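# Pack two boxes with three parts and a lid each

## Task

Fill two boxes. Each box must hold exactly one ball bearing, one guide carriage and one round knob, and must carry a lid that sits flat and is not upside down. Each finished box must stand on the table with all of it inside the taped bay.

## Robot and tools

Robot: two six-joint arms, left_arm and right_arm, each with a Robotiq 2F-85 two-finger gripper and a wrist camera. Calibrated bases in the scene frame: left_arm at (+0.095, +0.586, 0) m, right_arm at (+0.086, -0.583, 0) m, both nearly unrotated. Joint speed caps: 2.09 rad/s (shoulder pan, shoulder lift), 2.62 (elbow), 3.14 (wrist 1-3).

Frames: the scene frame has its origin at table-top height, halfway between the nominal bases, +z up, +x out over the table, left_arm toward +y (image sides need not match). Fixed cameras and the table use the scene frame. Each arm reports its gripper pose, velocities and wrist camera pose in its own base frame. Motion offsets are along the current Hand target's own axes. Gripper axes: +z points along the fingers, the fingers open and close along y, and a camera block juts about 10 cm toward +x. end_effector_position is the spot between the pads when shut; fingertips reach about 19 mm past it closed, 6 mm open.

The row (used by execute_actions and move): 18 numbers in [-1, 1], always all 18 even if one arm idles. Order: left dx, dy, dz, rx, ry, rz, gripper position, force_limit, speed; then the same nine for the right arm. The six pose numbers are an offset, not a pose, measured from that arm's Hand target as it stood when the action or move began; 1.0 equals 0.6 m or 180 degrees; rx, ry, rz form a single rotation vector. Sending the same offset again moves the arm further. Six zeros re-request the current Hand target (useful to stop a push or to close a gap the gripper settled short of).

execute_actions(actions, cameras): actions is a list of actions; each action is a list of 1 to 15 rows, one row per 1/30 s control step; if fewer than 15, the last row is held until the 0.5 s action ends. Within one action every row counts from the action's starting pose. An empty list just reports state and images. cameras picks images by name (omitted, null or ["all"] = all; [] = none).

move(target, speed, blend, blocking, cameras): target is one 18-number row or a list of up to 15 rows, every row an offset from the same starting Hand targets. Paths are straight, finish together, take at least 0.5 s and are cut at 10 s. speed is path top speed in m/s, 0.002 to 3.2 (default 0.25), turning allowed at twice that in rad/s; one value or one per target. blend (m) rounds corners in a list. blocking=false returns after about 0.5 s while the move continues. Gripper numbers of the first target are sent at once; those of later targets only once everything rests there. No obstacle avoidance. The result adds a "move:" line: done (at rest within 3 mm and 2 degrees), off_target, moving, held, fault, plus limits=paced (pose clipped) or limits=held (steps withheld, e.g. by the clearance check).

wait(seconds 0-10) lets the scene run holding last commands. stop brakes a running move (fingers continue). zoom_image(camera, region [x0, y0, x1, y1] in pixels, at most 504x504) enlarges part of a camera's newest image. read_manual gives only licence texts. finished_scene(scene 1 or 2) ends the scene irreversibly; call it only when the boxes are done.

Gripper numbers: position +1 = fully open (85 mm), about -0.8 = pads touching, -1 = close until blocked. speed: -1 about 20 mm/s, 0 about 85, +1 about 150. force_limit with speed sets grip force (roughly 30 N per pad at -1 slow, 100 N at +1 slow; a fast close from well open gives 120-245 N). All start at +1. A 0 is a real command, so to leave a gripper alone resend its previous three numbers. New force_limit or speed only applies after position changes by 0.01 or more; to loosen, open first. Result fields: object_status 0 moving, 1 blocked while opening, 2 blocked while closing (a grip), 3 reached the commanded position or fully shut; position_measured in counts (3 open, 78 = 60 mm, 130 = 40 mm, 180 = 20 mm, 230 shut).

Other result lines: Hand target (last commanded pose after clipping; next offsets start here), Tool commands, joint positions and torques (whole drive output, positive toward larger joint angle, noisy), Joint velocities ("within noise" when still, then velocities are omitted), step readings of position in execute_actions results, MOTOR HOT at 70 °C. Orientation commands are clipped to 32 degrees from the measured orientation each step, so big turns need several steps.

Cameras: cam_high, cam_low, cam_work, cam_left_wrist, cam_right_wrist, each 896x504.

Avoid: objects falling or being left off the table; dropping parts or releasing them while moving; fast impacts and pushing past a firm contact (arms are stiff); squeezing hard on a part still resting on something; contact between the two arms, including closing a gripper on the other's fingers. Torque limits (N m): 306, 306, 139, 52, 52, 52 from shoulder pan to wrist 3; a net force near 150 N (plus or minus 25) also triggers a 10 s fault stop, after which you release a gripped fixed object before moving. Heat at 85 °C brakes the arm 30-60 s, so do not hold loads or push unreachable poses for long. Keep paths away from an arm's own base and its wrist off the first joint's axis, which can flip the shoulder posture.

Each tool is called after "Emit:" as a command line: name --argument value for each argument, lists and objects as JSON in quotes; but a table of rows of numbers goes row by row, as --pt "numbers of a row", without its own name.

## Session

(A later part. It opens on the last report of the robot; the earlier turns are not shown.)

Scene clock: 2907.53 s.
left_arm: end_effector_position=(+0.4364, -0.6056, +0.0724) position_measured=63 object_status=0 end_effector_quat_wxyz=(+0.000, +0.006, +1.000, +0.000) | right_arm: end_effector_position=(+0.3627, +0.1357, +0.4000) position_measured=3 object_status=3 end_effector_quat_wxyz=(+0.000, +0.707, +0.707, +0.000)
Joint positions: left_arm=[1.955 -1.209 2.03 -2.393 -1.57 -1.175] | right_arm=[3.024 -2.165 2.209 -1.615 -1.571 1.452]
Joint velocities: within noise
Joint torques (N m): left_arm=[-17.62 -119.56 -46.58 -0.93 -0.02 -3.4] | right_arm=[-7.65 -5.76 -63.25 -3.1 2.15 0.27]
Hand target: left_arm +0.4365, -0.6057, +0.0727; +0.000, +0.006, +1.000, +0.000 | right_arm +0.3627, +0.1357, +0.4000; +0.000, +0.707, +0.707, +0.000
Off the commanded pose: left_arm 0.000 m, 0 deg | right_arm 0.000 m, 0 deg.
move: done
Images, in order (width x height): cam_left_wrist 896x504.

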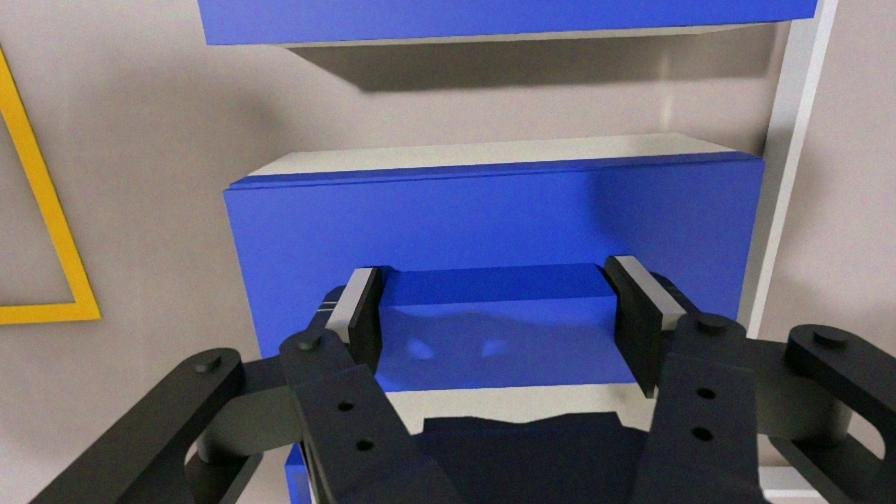

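Emit:
move --pt "0 0 -0.06 0 0 0 0.52 -0.6 -1 0 0 0 0 0 0 1 1 1" --pt "0 0 -0.25 0 0 0 0.52 -0.6 -1 0 0 0 0 0 0 1 1 1" --pt "0.14 0.6 -0.3 0 0 0 0.52 -0.6 -1 0.6483 -0.0322 0.25 0 0 0 1 1 1" --speed '[0.05,0.2,0.3]' --blend '[0.0,0.03,0]' --cameras '["cam_right_wrist", "cam_work", "cam_low"]'

Emit:
zoom_image --camera "cam_low" --region '[170, 220, 330, 300]'

Scene clock: 2988.67 s.
left_arm: end_effector_position=(+0.3566, -0.2448, +0.2523) position_measured=63 object_status=3 end_effector_quat_wxyz=(+0.000, +0.006, +1.000, +0.000) | right_arm: end_effector_position=(+0.3433, +0.5244, +0.2499) position_measured=3 object_status=3 end_effector_quat_wxyz=(+0.000, +0.707, +0.707, +0.000)
Joint positions: left_arm=[2.117 -1.987 2.393 -1.978 -1.57 -1.013] | right_arm=[3.846 -1.594 2.107 -2.084 -1.571 2.275]
Joint velocities: within noise
Joint torques (N m): left_arm=[13.75 -41.19 -44.81 -1.11 -2.41 4.74] | right_arm=[8.05 -27.43 -68.54 -4 -0.67 2.17]
Hand target: left_arm +0.3565, -0.2446, +0.2524; +0.000, +0.006, +1.000, +0.000 | right_arm +0.3434, +0.5246, +0.2499; +0.000, +0.707, +0.707, +0.000
Off the commanded pose: left_arm 0.000 m, 0 deg | right_arm 0.000 m, 0 deg.
move: done
Images, in order (width x height): cam_low 896x504, cam_work 896x504, cam_right_wrist 896x504.

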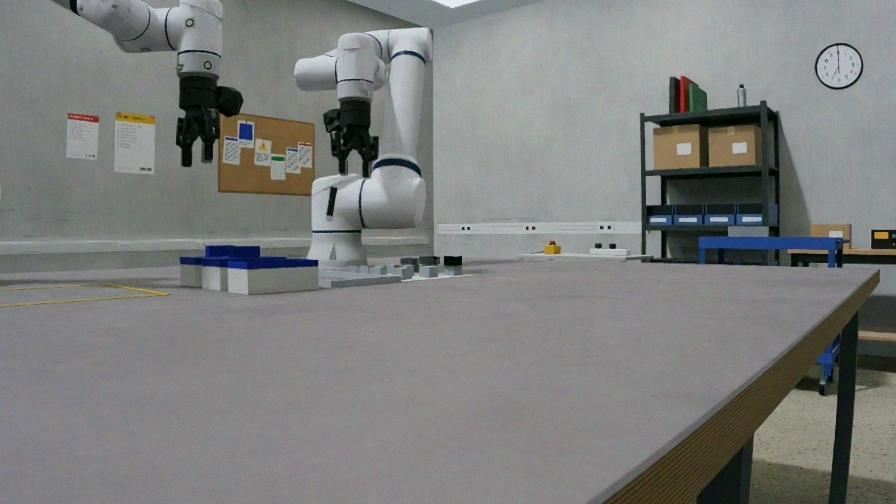

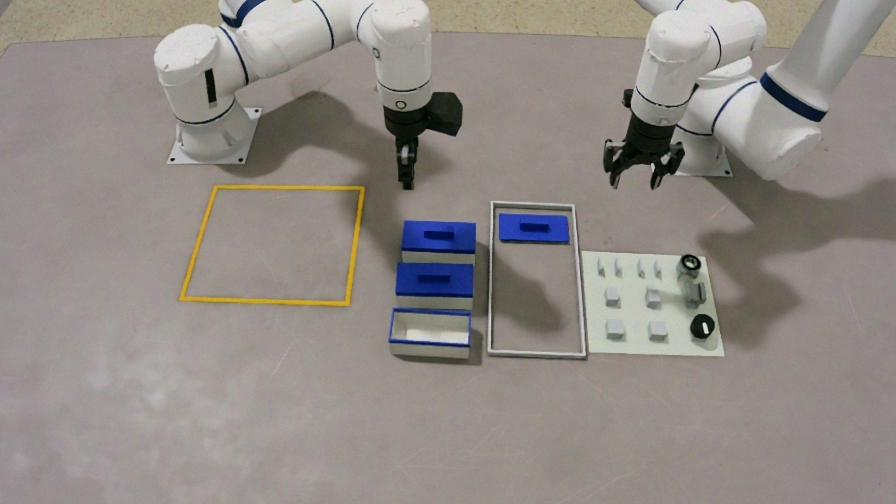

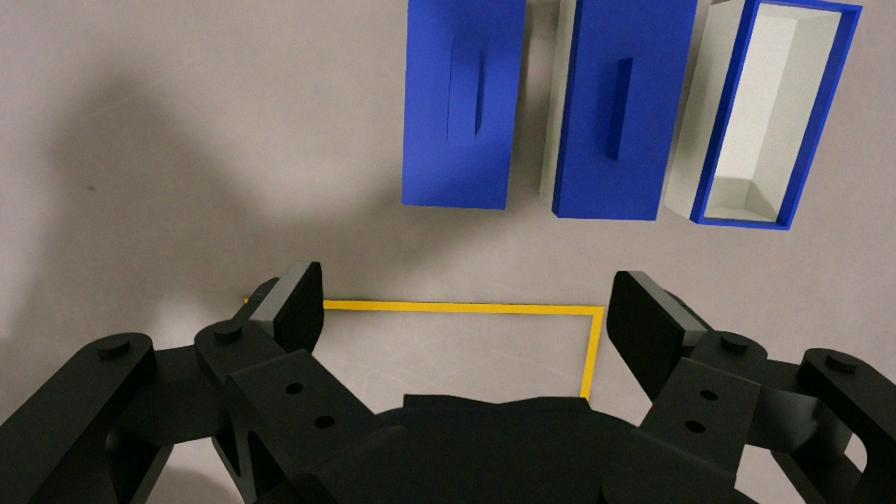

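Scaled by 3.150 from the camera's 896x504 image, which has a finer 1280x720 frame.

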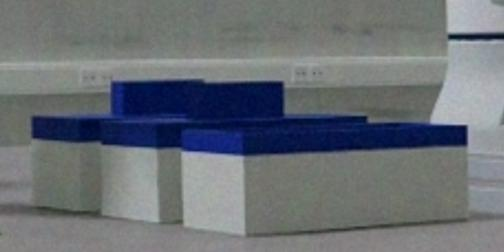

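Emit:
move --target '[0,0,0,0,0,0,0.52,-0.6,-1,0.0847,0,0.2,0,0,0.0045,1,1,1]' --speed 0.15 --cameras '["cam_right_wrist", "cam_low"]'

Emit:
zoom_image --camera "cam_right_wrist" --region '[280, 0, 720, 340]'

Emit:
zoom_image --camera "cam_low" --region '[150, 150, 330, 300]'

Scene clock: 3091.57 s.
left_arm: end_effector_position=(+0.3565, -0.2446, +0.2524) position_measured=63 object_status=3 end_effector_quat_wxyz=(+0.000, +0.006, +1.000, +0.000) | right_arm: end_effector_position=(+0.3434, +0.5753, +0.1301) position_measured=3 object_status=3 end_effector_quat_wxyz=(+0.000, +0.712, +0.702, +0.000)
Joint positions: left_arm=[2.117 -1.987 2.393 -1.978 -1.57 -1.013] | right_arm=[3.906 -1.389 2.141 -2.323 -1.571 2.349]
Joint velocities: within noise
Joint torques (N m): left_arm=[10.24 -44.15 -57.69 -2.36 -2.43 5.01] | right_arm=[4.51 -38.81 -59.13 -4.36 -0.51 2.54]
Hand target: left_arm +0.3565, -0.2446, +0.2524; +0.000, +0.006, +1.000, +0.000 | right_arm +0.3434, +0.5754, +0.1299; +0.000, +0.712, +0.702, +0.000
Off the commanded pose: left_arm 0.000 m, 0 deg | right_arm 0.000 m, 0 deg.
move: done
Images, in order (width x height): cam_low 896x504, cam_right_wrist 896x504.

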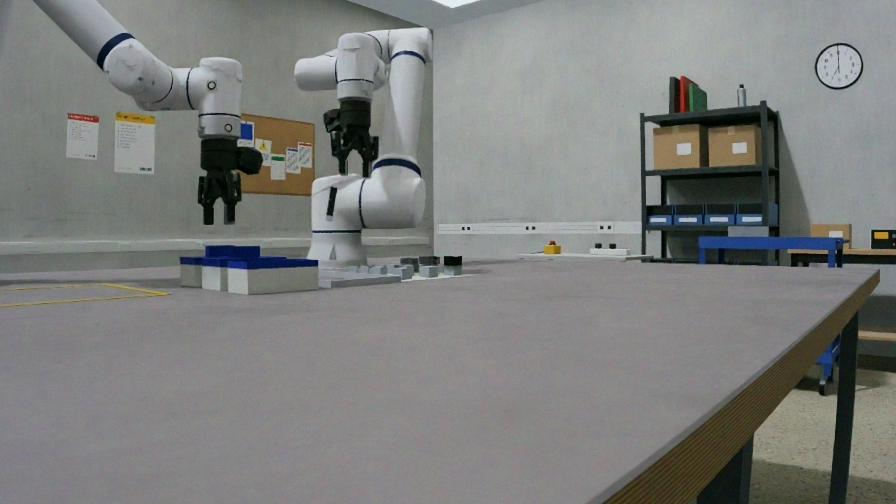

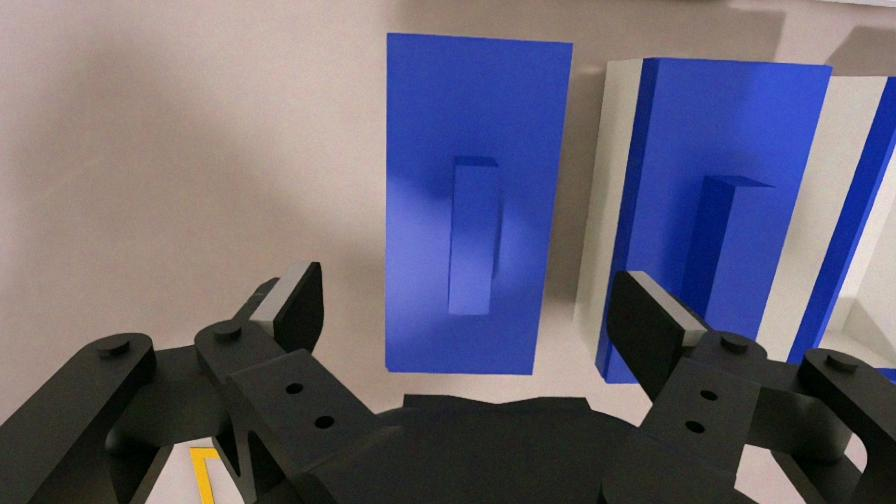

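Scaled by 1.145 from the camera's 896x504 image, which has a finer 1280x720 frame.

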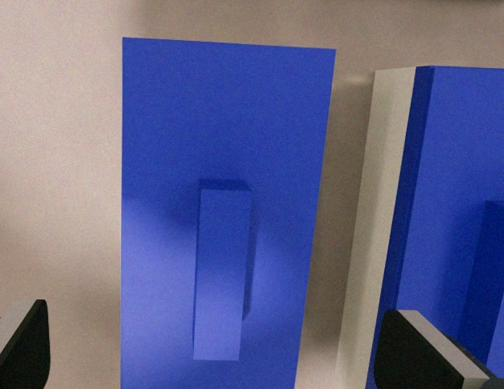

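Scaled by 2.800 from the camera's 896x504 image, which has a finer 1280x720 frame.

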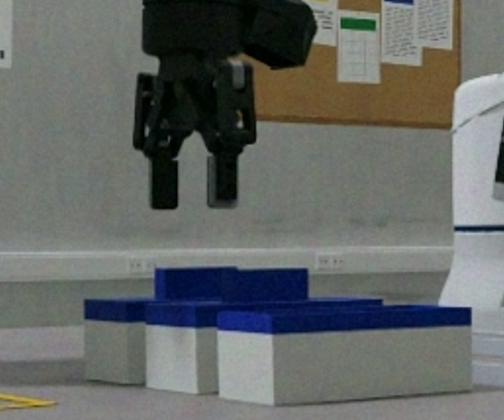

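Emit:
execute_actions --actions '[]' --cameras '["cam_work", "cam_low", "cam_right_wrist"]'

Scene clock: 3173.37 s.
left_arm: end_effector_position=(+0.3565, -0.2446, +0.2524) position_measured=63 object_status=3 end_effector_quat_wxyz=(+0.000, +0.006, +1.000, +0.000) | right_arm: end_effector_position=(+0.3434, +0.5754, +0.1299) position_measured=3 object_status=3 end_effector_quat_wxyz=(+0.000, +0.712, +0.702, +0.000)
Joint positions: left_arm=[2.117 -1.987 2.393 -1.978 -1.57 -1.013] | right_arm=[3.906 -1.389 2.141 -2.324 -1.571 2.349]
Joint velocities: within noise
Joint torques (N m): left_arm=[10.09 -43.53 -57.34 -2.34 -1.92 5.06] | right_arm=[2.64 -36.27 -49.42 -3.11 -0.33 1.95]
Hand target: left_arm +0.3565, -0.2446, +0.2524; +0.000, +0.006, +1.000, +0.000 | right_arm +0.3434, +0.5754, +0.1299; +0.000, +0.712, +0.702, +0.000
Tool commands: left_gripper/position=+0.52 left_gripper/force_limit=-0.6 left_gripper/speed=-1.0 right_gripper/position=+1.0 right_gripper/force_limit=+1.0 right_gripper/speed=+1.0
Off the commanded pose: left_arm 0.000 m, 0 deg | right_arm 0.000 m, 0 deg.
Images, in order (width x height): cam_low 896x504, cam_work 896x504, cam_right_wrist 896x504.

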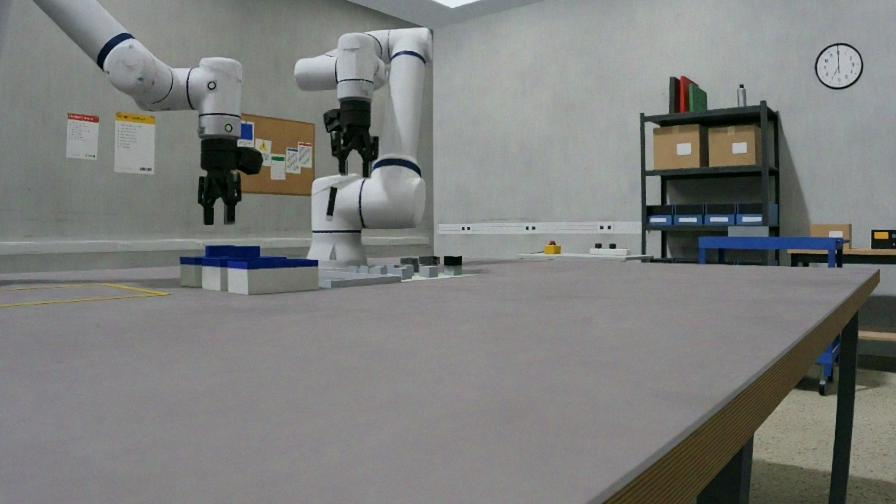

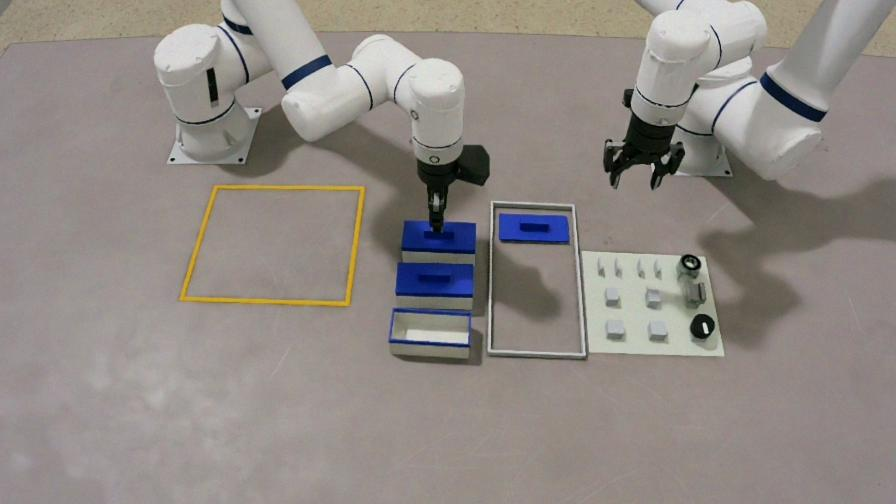

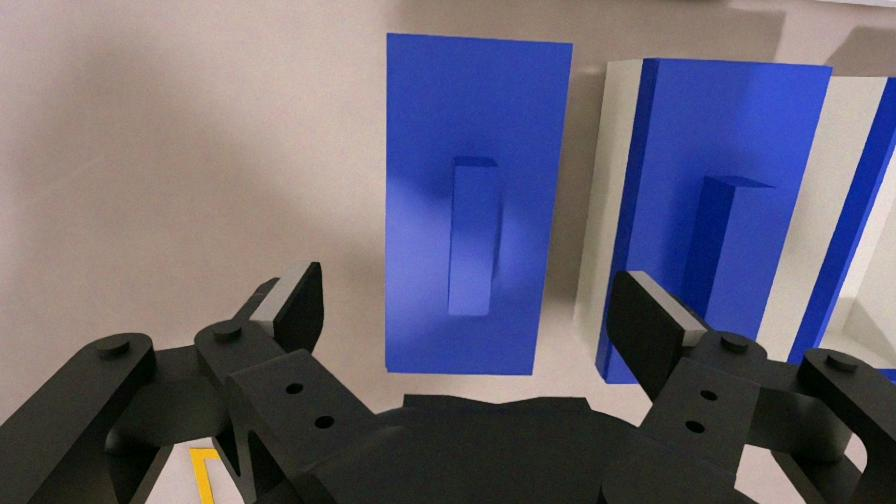

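Emit:
zoom_image --camera "cam_low" --region '[160, 220, 340, 310]'

Emit:
zoom_image --camera "cam_work" --region '[380, 200, 500, 370]'

Emit:
zoom_image --camera "cam_right_wrist" --region '[360, 20, 620, 400]'

Scaled by 2.800 from the camera's 896x504 image, which has a finer 1280x720 frame.

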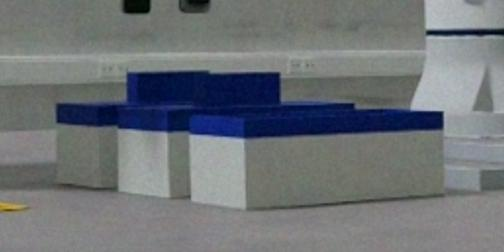

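Scaled by 2.965 from the camera's 896x504 image, which has a finer 1280x720 frame.

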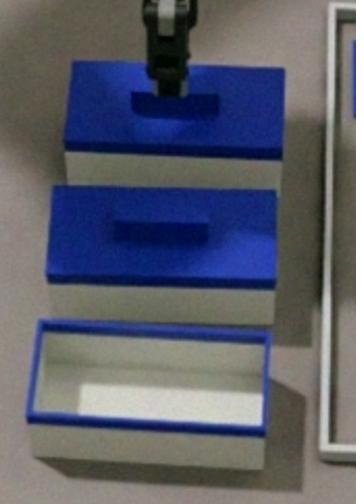

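Scaled by 1.326 from the camera's 896x504 image, which has a finer 1280x720 frame.

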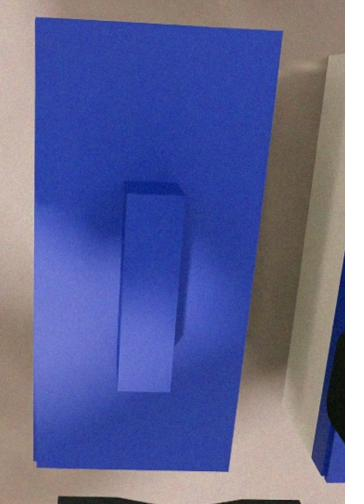

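Emit:
move --target '[0,0,0,0,0,0,0.52,-0.6,-1, 0,0.00583,0.0665,0,0,0,1,1,1]' --speed 0.12 --cameras '["cam_low", "cam_right_wrist"]'

Scene clock: 3213.80 s.
left_arm: end_effector_position=(+0.3565, -0.2446, +0.2524) position_measured=63 object_status=3 end_effector_quat_wxyz=(+0.000, +0.006, +1.000, +0.000) | right_arm: end_effector_position=(+0.3469, +0.5753, +0.0902) position_measured=3 object_status=3 end_effector_quat_wxyz=(+0.000, +0.712, +0.702, +0.000)
Joint positions: left_arm=[2.117 -1.987 2.393 -1.978 -1.57 -1.013] | right_arm=[3.903 -1.331 2.164 -2.404 -1.571 2.346]
Joint velocities: within noise
Joint torques (N m): left_arm=[8.71 -41.63 -55.48 -2.5 -1.16 4.71] | right_arm=[-13.95 -42.66 -34.49 -4.39 -0.11 -2.08]
Hand target: left_arm +0.3565, -0.2446, +0.2524; +0.000, +0.006, +1.000, +0.000 | right_arm +0.3469, +0.5753, +0.0900; +0.000, +0.712, +0.702, +0.000
Off the commanded pose: left_arm 0.000 m, 0 deg | right_arm 0.000 m, 0 deg.
move: done
Images, in order (width x height): cam_low 896x504, cam_right_wrist 896x504.

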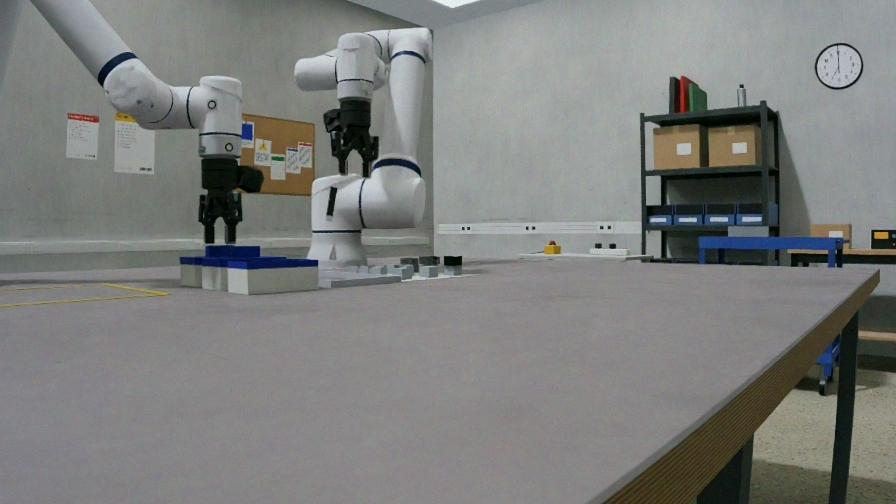

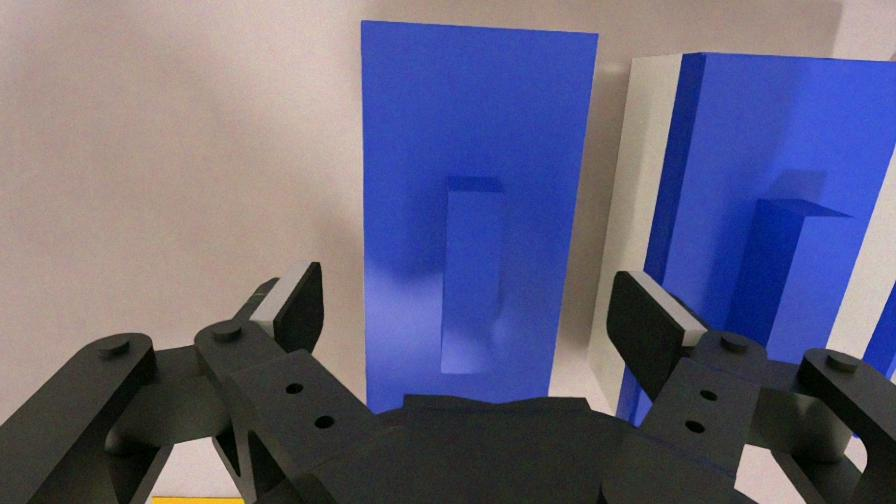

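Emit:
move --pt "0 0 0 0 0 0 0.52 -0.6 -1 0 0.002 0.07 0 0 0 1 1 1" --pt "0 0 0 0 0 0 0.52 -0.6 -1 0 0.002 0.0975 0 0 0 1 1 1" --speed '[0.1, 0.05]' --cameras '["cam_low", "cam_right_wrist"]'

Scene clock: 3231.27 s.
left_arm: end_effector_position=(+0.3565, -0.2446, +0.2524) position_measured=63 object_status=3 end_effector_quat_wxyz=(+0.000, +0.006, +1.000, +0.000) | right_arm: end_effector_position=(+0.3482, +0.5753, +0.0316) position_measured=3 object_status=3 end_effector_quat_wxyz=(+0.000, +0.712, +0.702, +0.000)
Joint positions: left_arm=[2.117 -1.987 2.393 -1.978 -1.57 -1.013] | right_arm=[3.901 -1.24 2.193 -2.524 -1.571 2.344]
Joint velocities: within noise
Joint torques (N m): left_arm=[6.22 -43.75 -53.74 -2.36 -0.48 4.75] | right_arm=[-9.88 -40.05 -27.13 -4.14 0.31 -2.04]
Hand target: left_arm +0.3565, -0.2446, +0.2524; +0.000, +0.006, +1.000, +0.000 | right_arm +0.3482, +0.5753, +0.0315; +0.000, +0.712, +0.702, +0.000
Off the commanded pose: left_arm 0.000 m, 0 deg | right_arm 0.000 m, 0 deg.
move: done
Images, in order (width x height): cam_low 896x504, cam_right_wrist 896x504.

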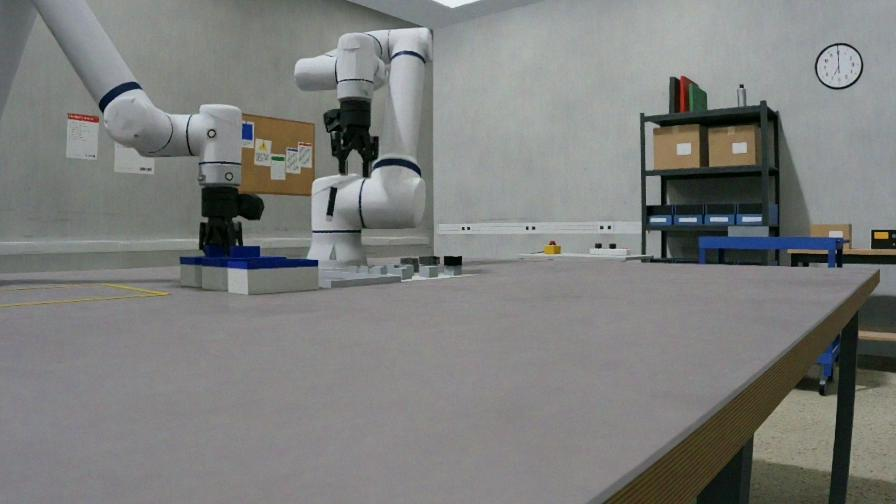

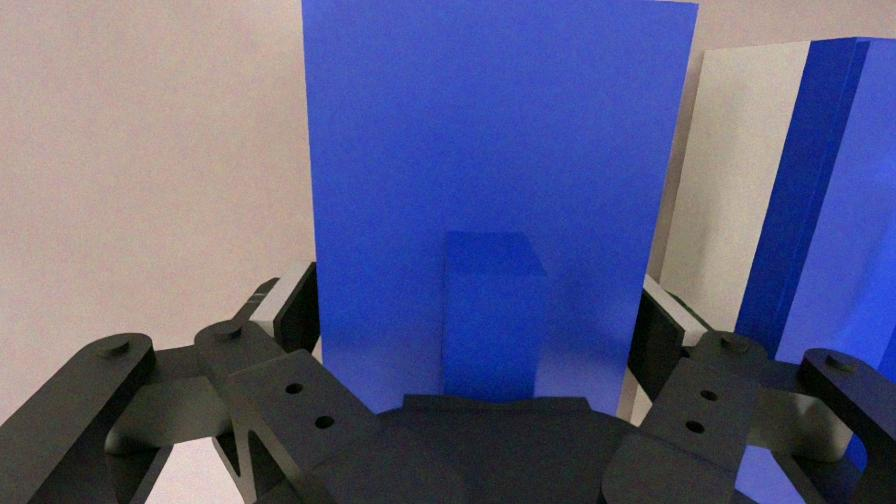

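Emit:
move --target '[0,0,0,0,0,0,0.52,-0.6,-1, 0,0,0,0,0,0,-1,-0.3,-1]' --speed 0.1 --cameras '["cam_right_wrist", "cam_low"]'

Scene clock: 3245.47 s.
left_arm: end_effector_position=(+0.3565, -0.2446, +0.2524) position_measured=63 object_status=3 end_effector_quat_wxyz=(+0.000, +0.006, +1.000, +0.000) | right_arm: end_effector_position=(+0.3482, +0.5753, +0.0315) position_measured=50 object_status=2 end_effector_quat_wxyz=(+0.000, +0.712, +0.702, +0.000)
Joint positions: left_arm=[2.117 -1.987 2.393 -1.978 -1.57 -1.013] | right_arm=[3.901 -1.24 2.193 -2.524 -1.571 2.344]
Joint velocities: within noise
Joint torques (N m): left_arm=[5.97 -41.72 -52.63 -2.44 0.07 4.77] | right_arm=[0.69 -42.36 -37.91 -3.15 0.51 0.41]
Hand target: left_arm +0.3565, -0.2446, +0.2524; +0.000, +0.006, +1.000, +0.000 | right_arm +0.3482, +0.5753, +0.0315; +0.000, +0.712, +0.702, +0.000
Off the commanded pose: left_arm 0.000 m, 0 deg | right_arm 0.000 m, 0 deg.
move: done
Images, in order (width x height): cam_low 896x504, cam_right_wrist 896x504.

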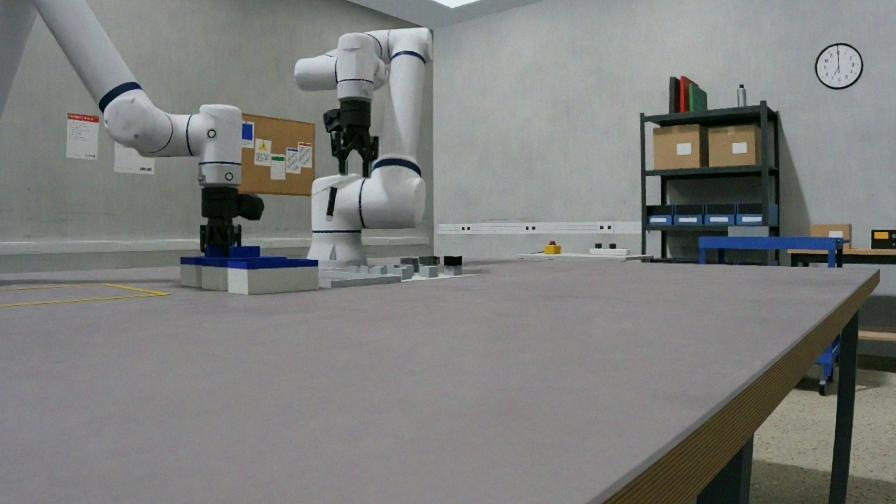

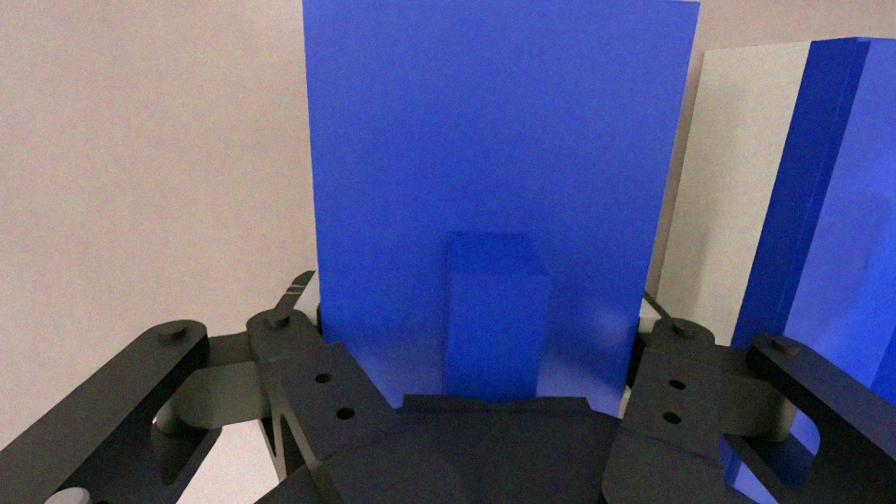

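Emit:
move --target '[0,0,0,0,0,0,0.52,-0.6,-1, 0,0,-0.05,0,0,0,-1,-0.3,-1]' --speed 0.05 --cameras '["cam_right_wrist", "cam_low"]'

Emit:
zoom_image --camera "cam_low" --region '[160, 200, 340, 310]'

Scene clock: 3255.43 s.
left_arm: end_effector_position=(+0.3565, -0.2446, +0.2524) position_measured=63 object_status=3 end_effector_quat_wxyz=(+0.000, +0.006, +1.000, +0.000) | right_arm: end_effector_position=(+0.3481, +0.5753, +0.0613) position_measured=50 object_status=2 end_effector_quat_wxyz=(+0.000, +0.712, +0.702, +0.000)
Joint positions: left_arm=[2.117 -1.987 2.393 -1.978 -1.57 -1.013] | right_arm=[3.901 -1.287 2.179 -2.463 -1.571 2.344]
Joint velocities: within noise
Joint torques (N m): left_arm=[7.15 -42.73 -50.69 -2.47 0.24 5.12] | right_arm=[-3.49 -63.72 -56.7 -0.92 1.23 0.93]
Hand target: left_arm +0.3565, -0.2446, +0.2524; +0.000, +0.006, +1.000, +0.000 | right_arm +0.3481, +0.5753, +0.0615; +0.000, +0.712, +0.702, +0.000
Off the commanded pose: left_arm 0.000 m, 0 deg | right_arm 0.000 m, 0 deg.
move: done
Images, in order (width x height): cam_low 896x504, cam_right_wrist 896x504.

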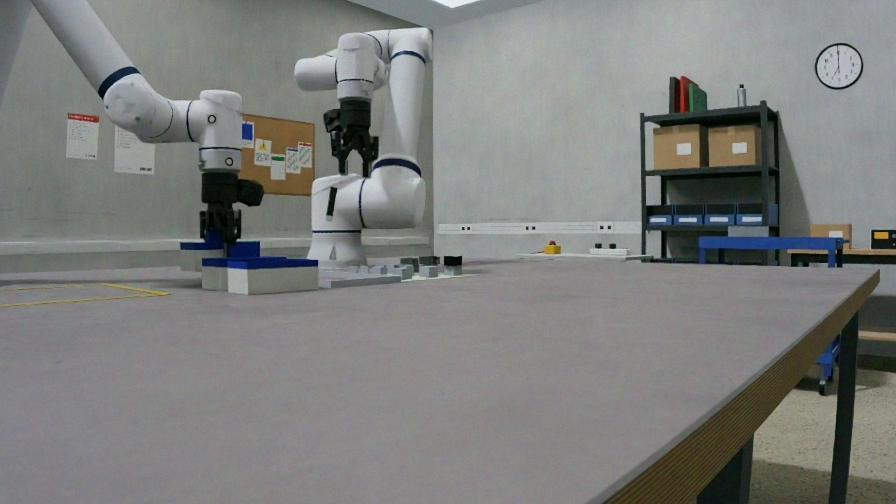

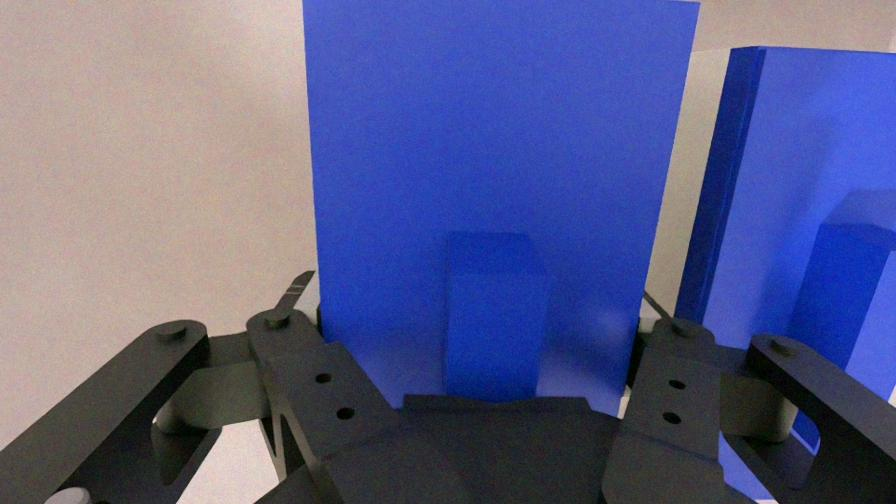

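Scaled by 2.800 from the camera's 896x504 image, which has a finer 1280x720 frame.

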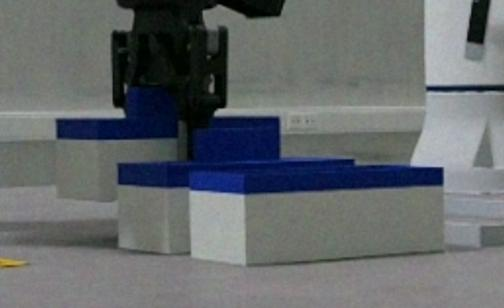

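Emit:
move --pt "0 0 0 0 0 0 0.52 -0.6 -1 0 0 -0.0975 0 0 0 -1 -0.3 -1" --pt "0 0 0 0 0 0 0.52 -0.6 -1 -0.4852 -0.0695 -0.0975 0 0 0 -1 -0.3 -1" --pt "0 0 0 0 0 0 0.52 -0.6 -1 -0.4852 -0.0695 0.0191 0 0 0 -1 -0.3 -1" --speed '[0.12, 0.25, 0.1]' --blend '[0.03, 0.03, 0]' --cameras '["cam_work", "cam_low", "cam_right_wrist"]'

Scene clock: 3336.60 s.
left_arm: end_effector_position=(+0.3565, -0.2446, +0.2524) position_measured=63 object_status=3 end_effector_quat_wxyz=(+0.000, +0.006, +1.000, +0.000) | right_arm: end_effector_position=(+0.3024, +0.2848, +0.0501) position_measured=50 object_status=2 end_effector_quat_wxyz=(+0.000, +0.712, +0.702, +0.000)
Joint positions: left_arm=[2.117 -1.987 2.393 -1.978 -1.57 -1.013] | right_arm=[3.456 -1.661 2.652 -2.562 -1.571 1.899]
Joint velocities: within noise
Joint torques (N m): left_arm=[0.91 -42.17 -48.7 -2.25 0.38 4.85] | right_arm=[7.71 -12.18 -29.43 -3.85 -0.09 2.24]
Hand target: left_arm +0.3565, -0.2446, +0.2524; +0.000, +0.006, +1.000, +0.000 | right_arm +0.3024, +0.2848, +0.0501; +0.000, +0.712, +0.702, +0.000
Off the commanded pose: left_arm 0.000 m, 0 deg | right_arm 0.000 m, 0 deg.
move: done; blend cut to 0.0293 m at target 1
Images, in order (width x height): cam_low 896x504, cam_work 896x504, cam_right_wrist 896x504.

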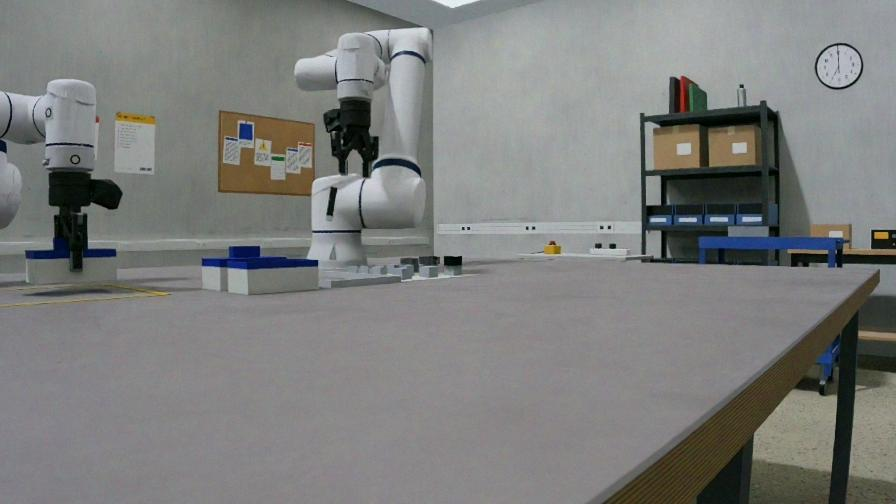

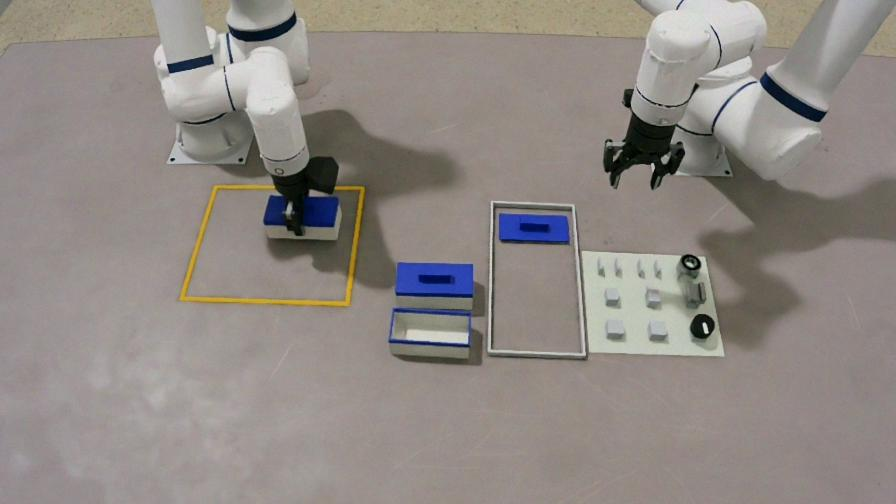

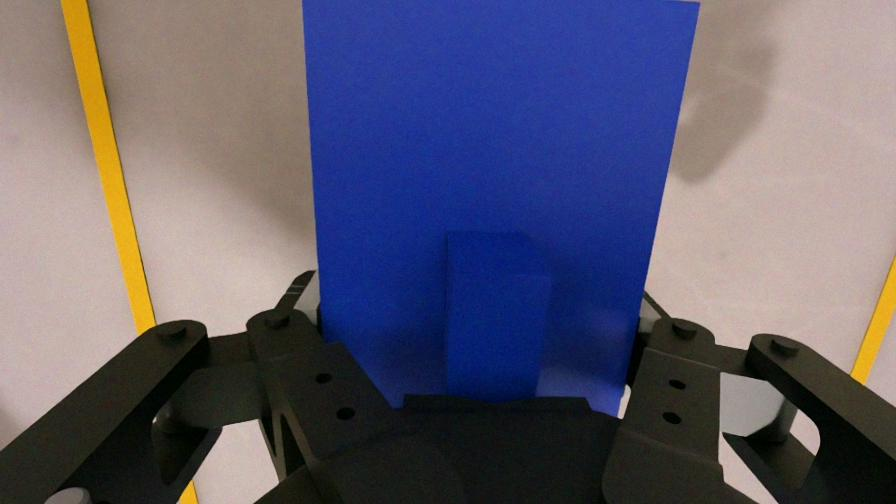

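Emit:
move --pt "0 0 0 0 0 0 0.52 -0.6 -1 -0.0003 -0.025 0 0 0 0 -1 -0.3 -1" --pt "0 0 0 0 0 0 0.52 -0.6 -1 -0.0003 -0.025 0.0277 0 0 0 -1 -0.3 -1" --speed '[0.1, 0.04]' --cameras '["cam_low", "cam_right_wrist"]'

Emit:
zoom_image --camera "cam_low" --region '[0, 200, 200, 320]'

Scene clock: 3364.77 s.
left_arm: end_effector_position=(+0.3565, -0.2446, +0.2524) position_measured=63 object_status=3 end_effector_quat_wxyz=(+0.000, +0.006, +1.000, +0.000) | right_arm: end_effector_position=(+0.2874, +0.2848, +0.0335) position_measured=50 object_status=2 end_effector_quat_wxyz=(+0.000, +0.712, +0.702, +0.000)
Joint positions: left_arm=[2.117 -1.987 2.393 -1.978 -1.57 -1.013] | right_arm=[3.469 -1.632 2.684 -2.622 -1.571 1.912]
Joint velocities: within noise
Joint torques (N m): left_arm=[0.43 -42.34 -48.9 -2.12 0 4.6] | right_arm=[4.45 -7.54 -24.54 -3.91 1.33 2.75]
Hand target: left_arm +0.3565, -0.2446, +0.2524; +0.000, +0.006, +1.000, +0.000 | right_arm +0.2874, +0.2848, +0.0334; +0.000, +0.712, +0.702, +0.000
Off the commanded pose: left_arm 0.000 m, 0 deg | right_arm 0.000 m, 0 deg.
move: done
Images, in order (width x height): cam_low 896x504, cam_right_wrist 896x504.

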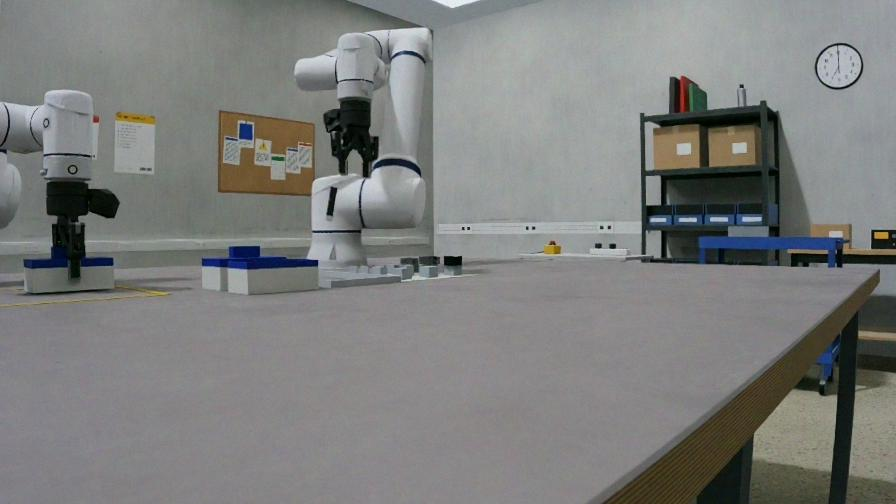

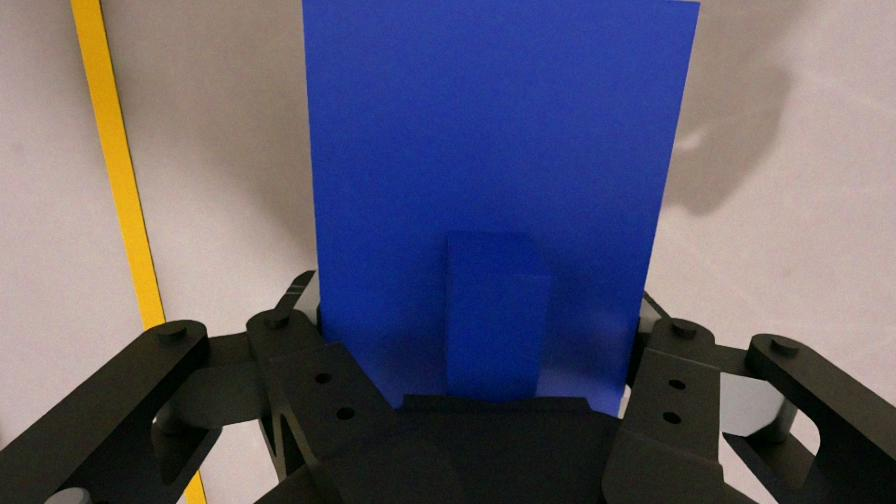

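Scaled by 2.520 from the camera's 896x504 image, which has a finer 1280x720 frame.

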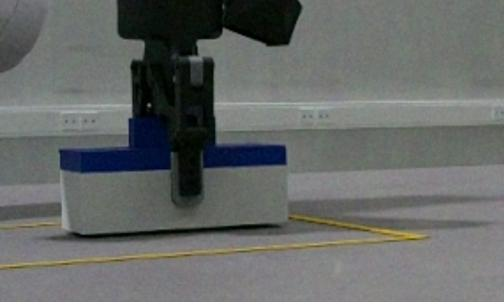

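Emit:
move --target '[0,0,0,0,0,0,0.52,-0.6,-1, 0,0,0.00283,0,0,0,-1,-0.3,-1]' --speed 0.02 --cameras '["cam_low"]'

Emit:
zoom_image --camera "cam_low" --region '[0, 200, 200, 320]'

Scene clock: 3379.77 s.
left_arm: end_effector_position=(+0.3565, -0.2446, +0.2524) position_measured=63 object_status=3 end_effector_quat_wxyz=(+0.000, +0.006, +1.000, +0.000) | right_arm: end_effector_position=(+0.2874, +0.2848, +0.0318) position_measured=50 object_status=2 end_effector_quat_wxyz=(+0.000, +0.712, +0.702, +0.000) end_effector_velocity=(+0.000, +0.000, -0.001) end_effector_angular_velocity=(+0.001, -0.001, +0.000)
Joint positions: left_arm=[2.117 -1.987 2.393 -1.978 -1.57 -1.013] | right_arm=[3.469 -1.627 2.685 -2.629 -1.571 1.912]
Joint velocities: left_arm=[within noise] | right_arm=[0 0.003 0.001 -0.005 0.001 0]
Joint torques (N m): left_arm=[-1.11 -41.51 -47.25 -2.02 0.26 4.87] | right_arm=[1.98 -10.47 -24.75 -5.08 -0.26 2.13]
Hand target: left_arm +0.3565, -0.2446, +0.2524; +0.000, +0.006, +1.000, +0.000 | right_arm +0.2874, +0.2848, +0.0317; +0.000, +0.712, +0.702, +0.000
Off the commanded pose: left_arm 0.000 m, 0 deg | right_arm 0.000 m, 0 deg.
move: done
Images, in order (width x height): cam_low 896x504.

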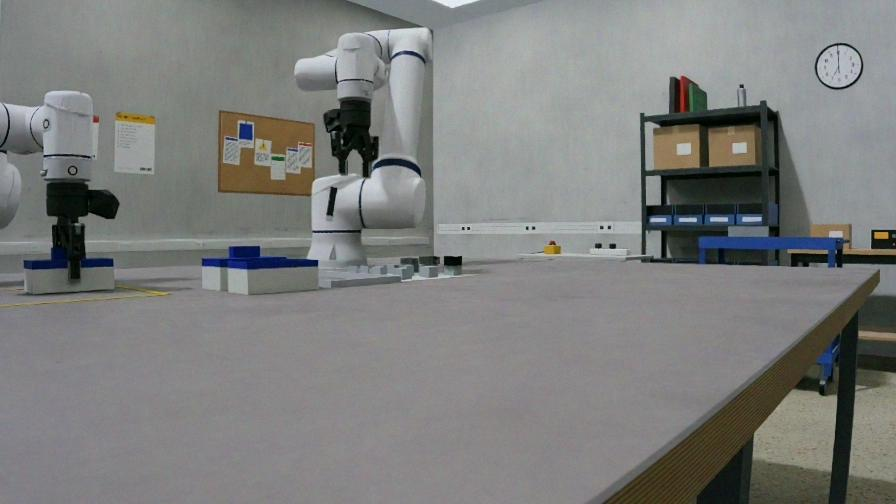

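Scaled by 2.520 from the camera's 896x504 image, which has a finer 1280x720 frame.

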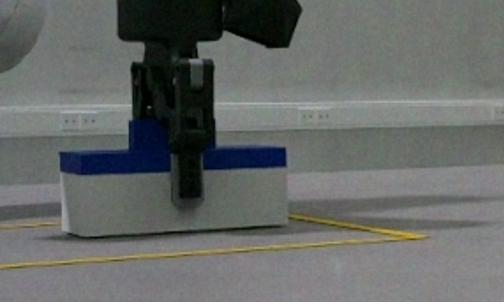

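Emit:
move --target '[0,0,0,0,0,0,0.52,-0.6,-1, 0,0,0.0006,0,0,0,-1,-0.3,-1]' --speed 0.01 --cameras '["cam_right_wrist"]'

Scene clock: 3389.23 s.
left_arm: end_effector_position=(+0.3565, -0.2446, +0.2524) position_measured=63 object_status=3 end_effector_quat_wxyz=(+0.000, +0.006, +1.000, +0.000) | right_arm: end_effector_position=(+0.2874, +0.2848, +0.0314) position_measured=50 object_status=2 end_effector_quat_wxyz=(+0.000, +0.712, +0.702, +0.000)
Joint positions: left_arm=[2.117 -1.987 2.393 -1.978 -1.57 -1.013] | right_arm=[3.469 -1.626 2.685 -2.631 -1.571 1.912]
Joint velocities: within noise
Joint torques (N m): left_arm=[-2.51 -39.89 -48.74 -1.84 0.25 4.84] | right_arm=[0.8 -9.27 -25.03 -4.29 -0.27 1.89]
Hand target: left_arm +0.3565, -0.2446, +0.2524; +0.000, +0.006, +1.000, +0.000 | right_arm +0.2874, +0.2848, +0.0314; +0.000, +0.712, +0.702, +0.000
Off the commanded pose: left_arm 0.000 m, 0 deg | right_arm 0.000 m, 0 deg.
move: done
Images, in order (width x height): cam_right_wrist 896x504.

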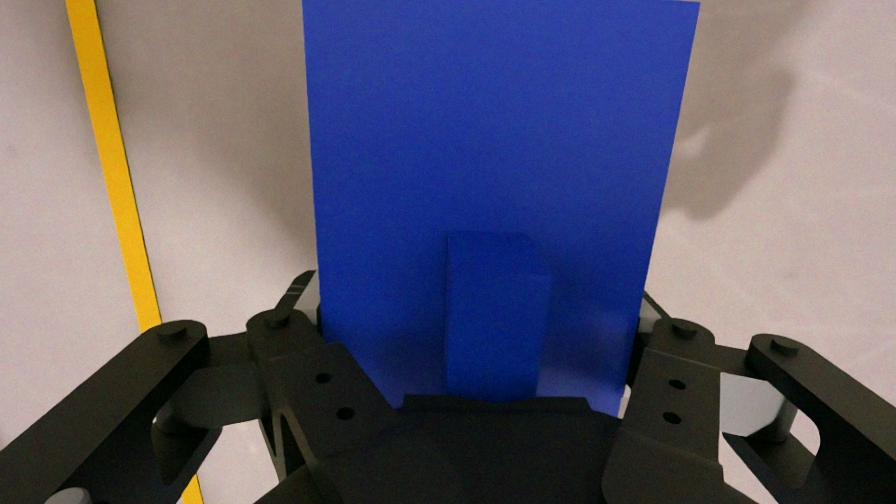

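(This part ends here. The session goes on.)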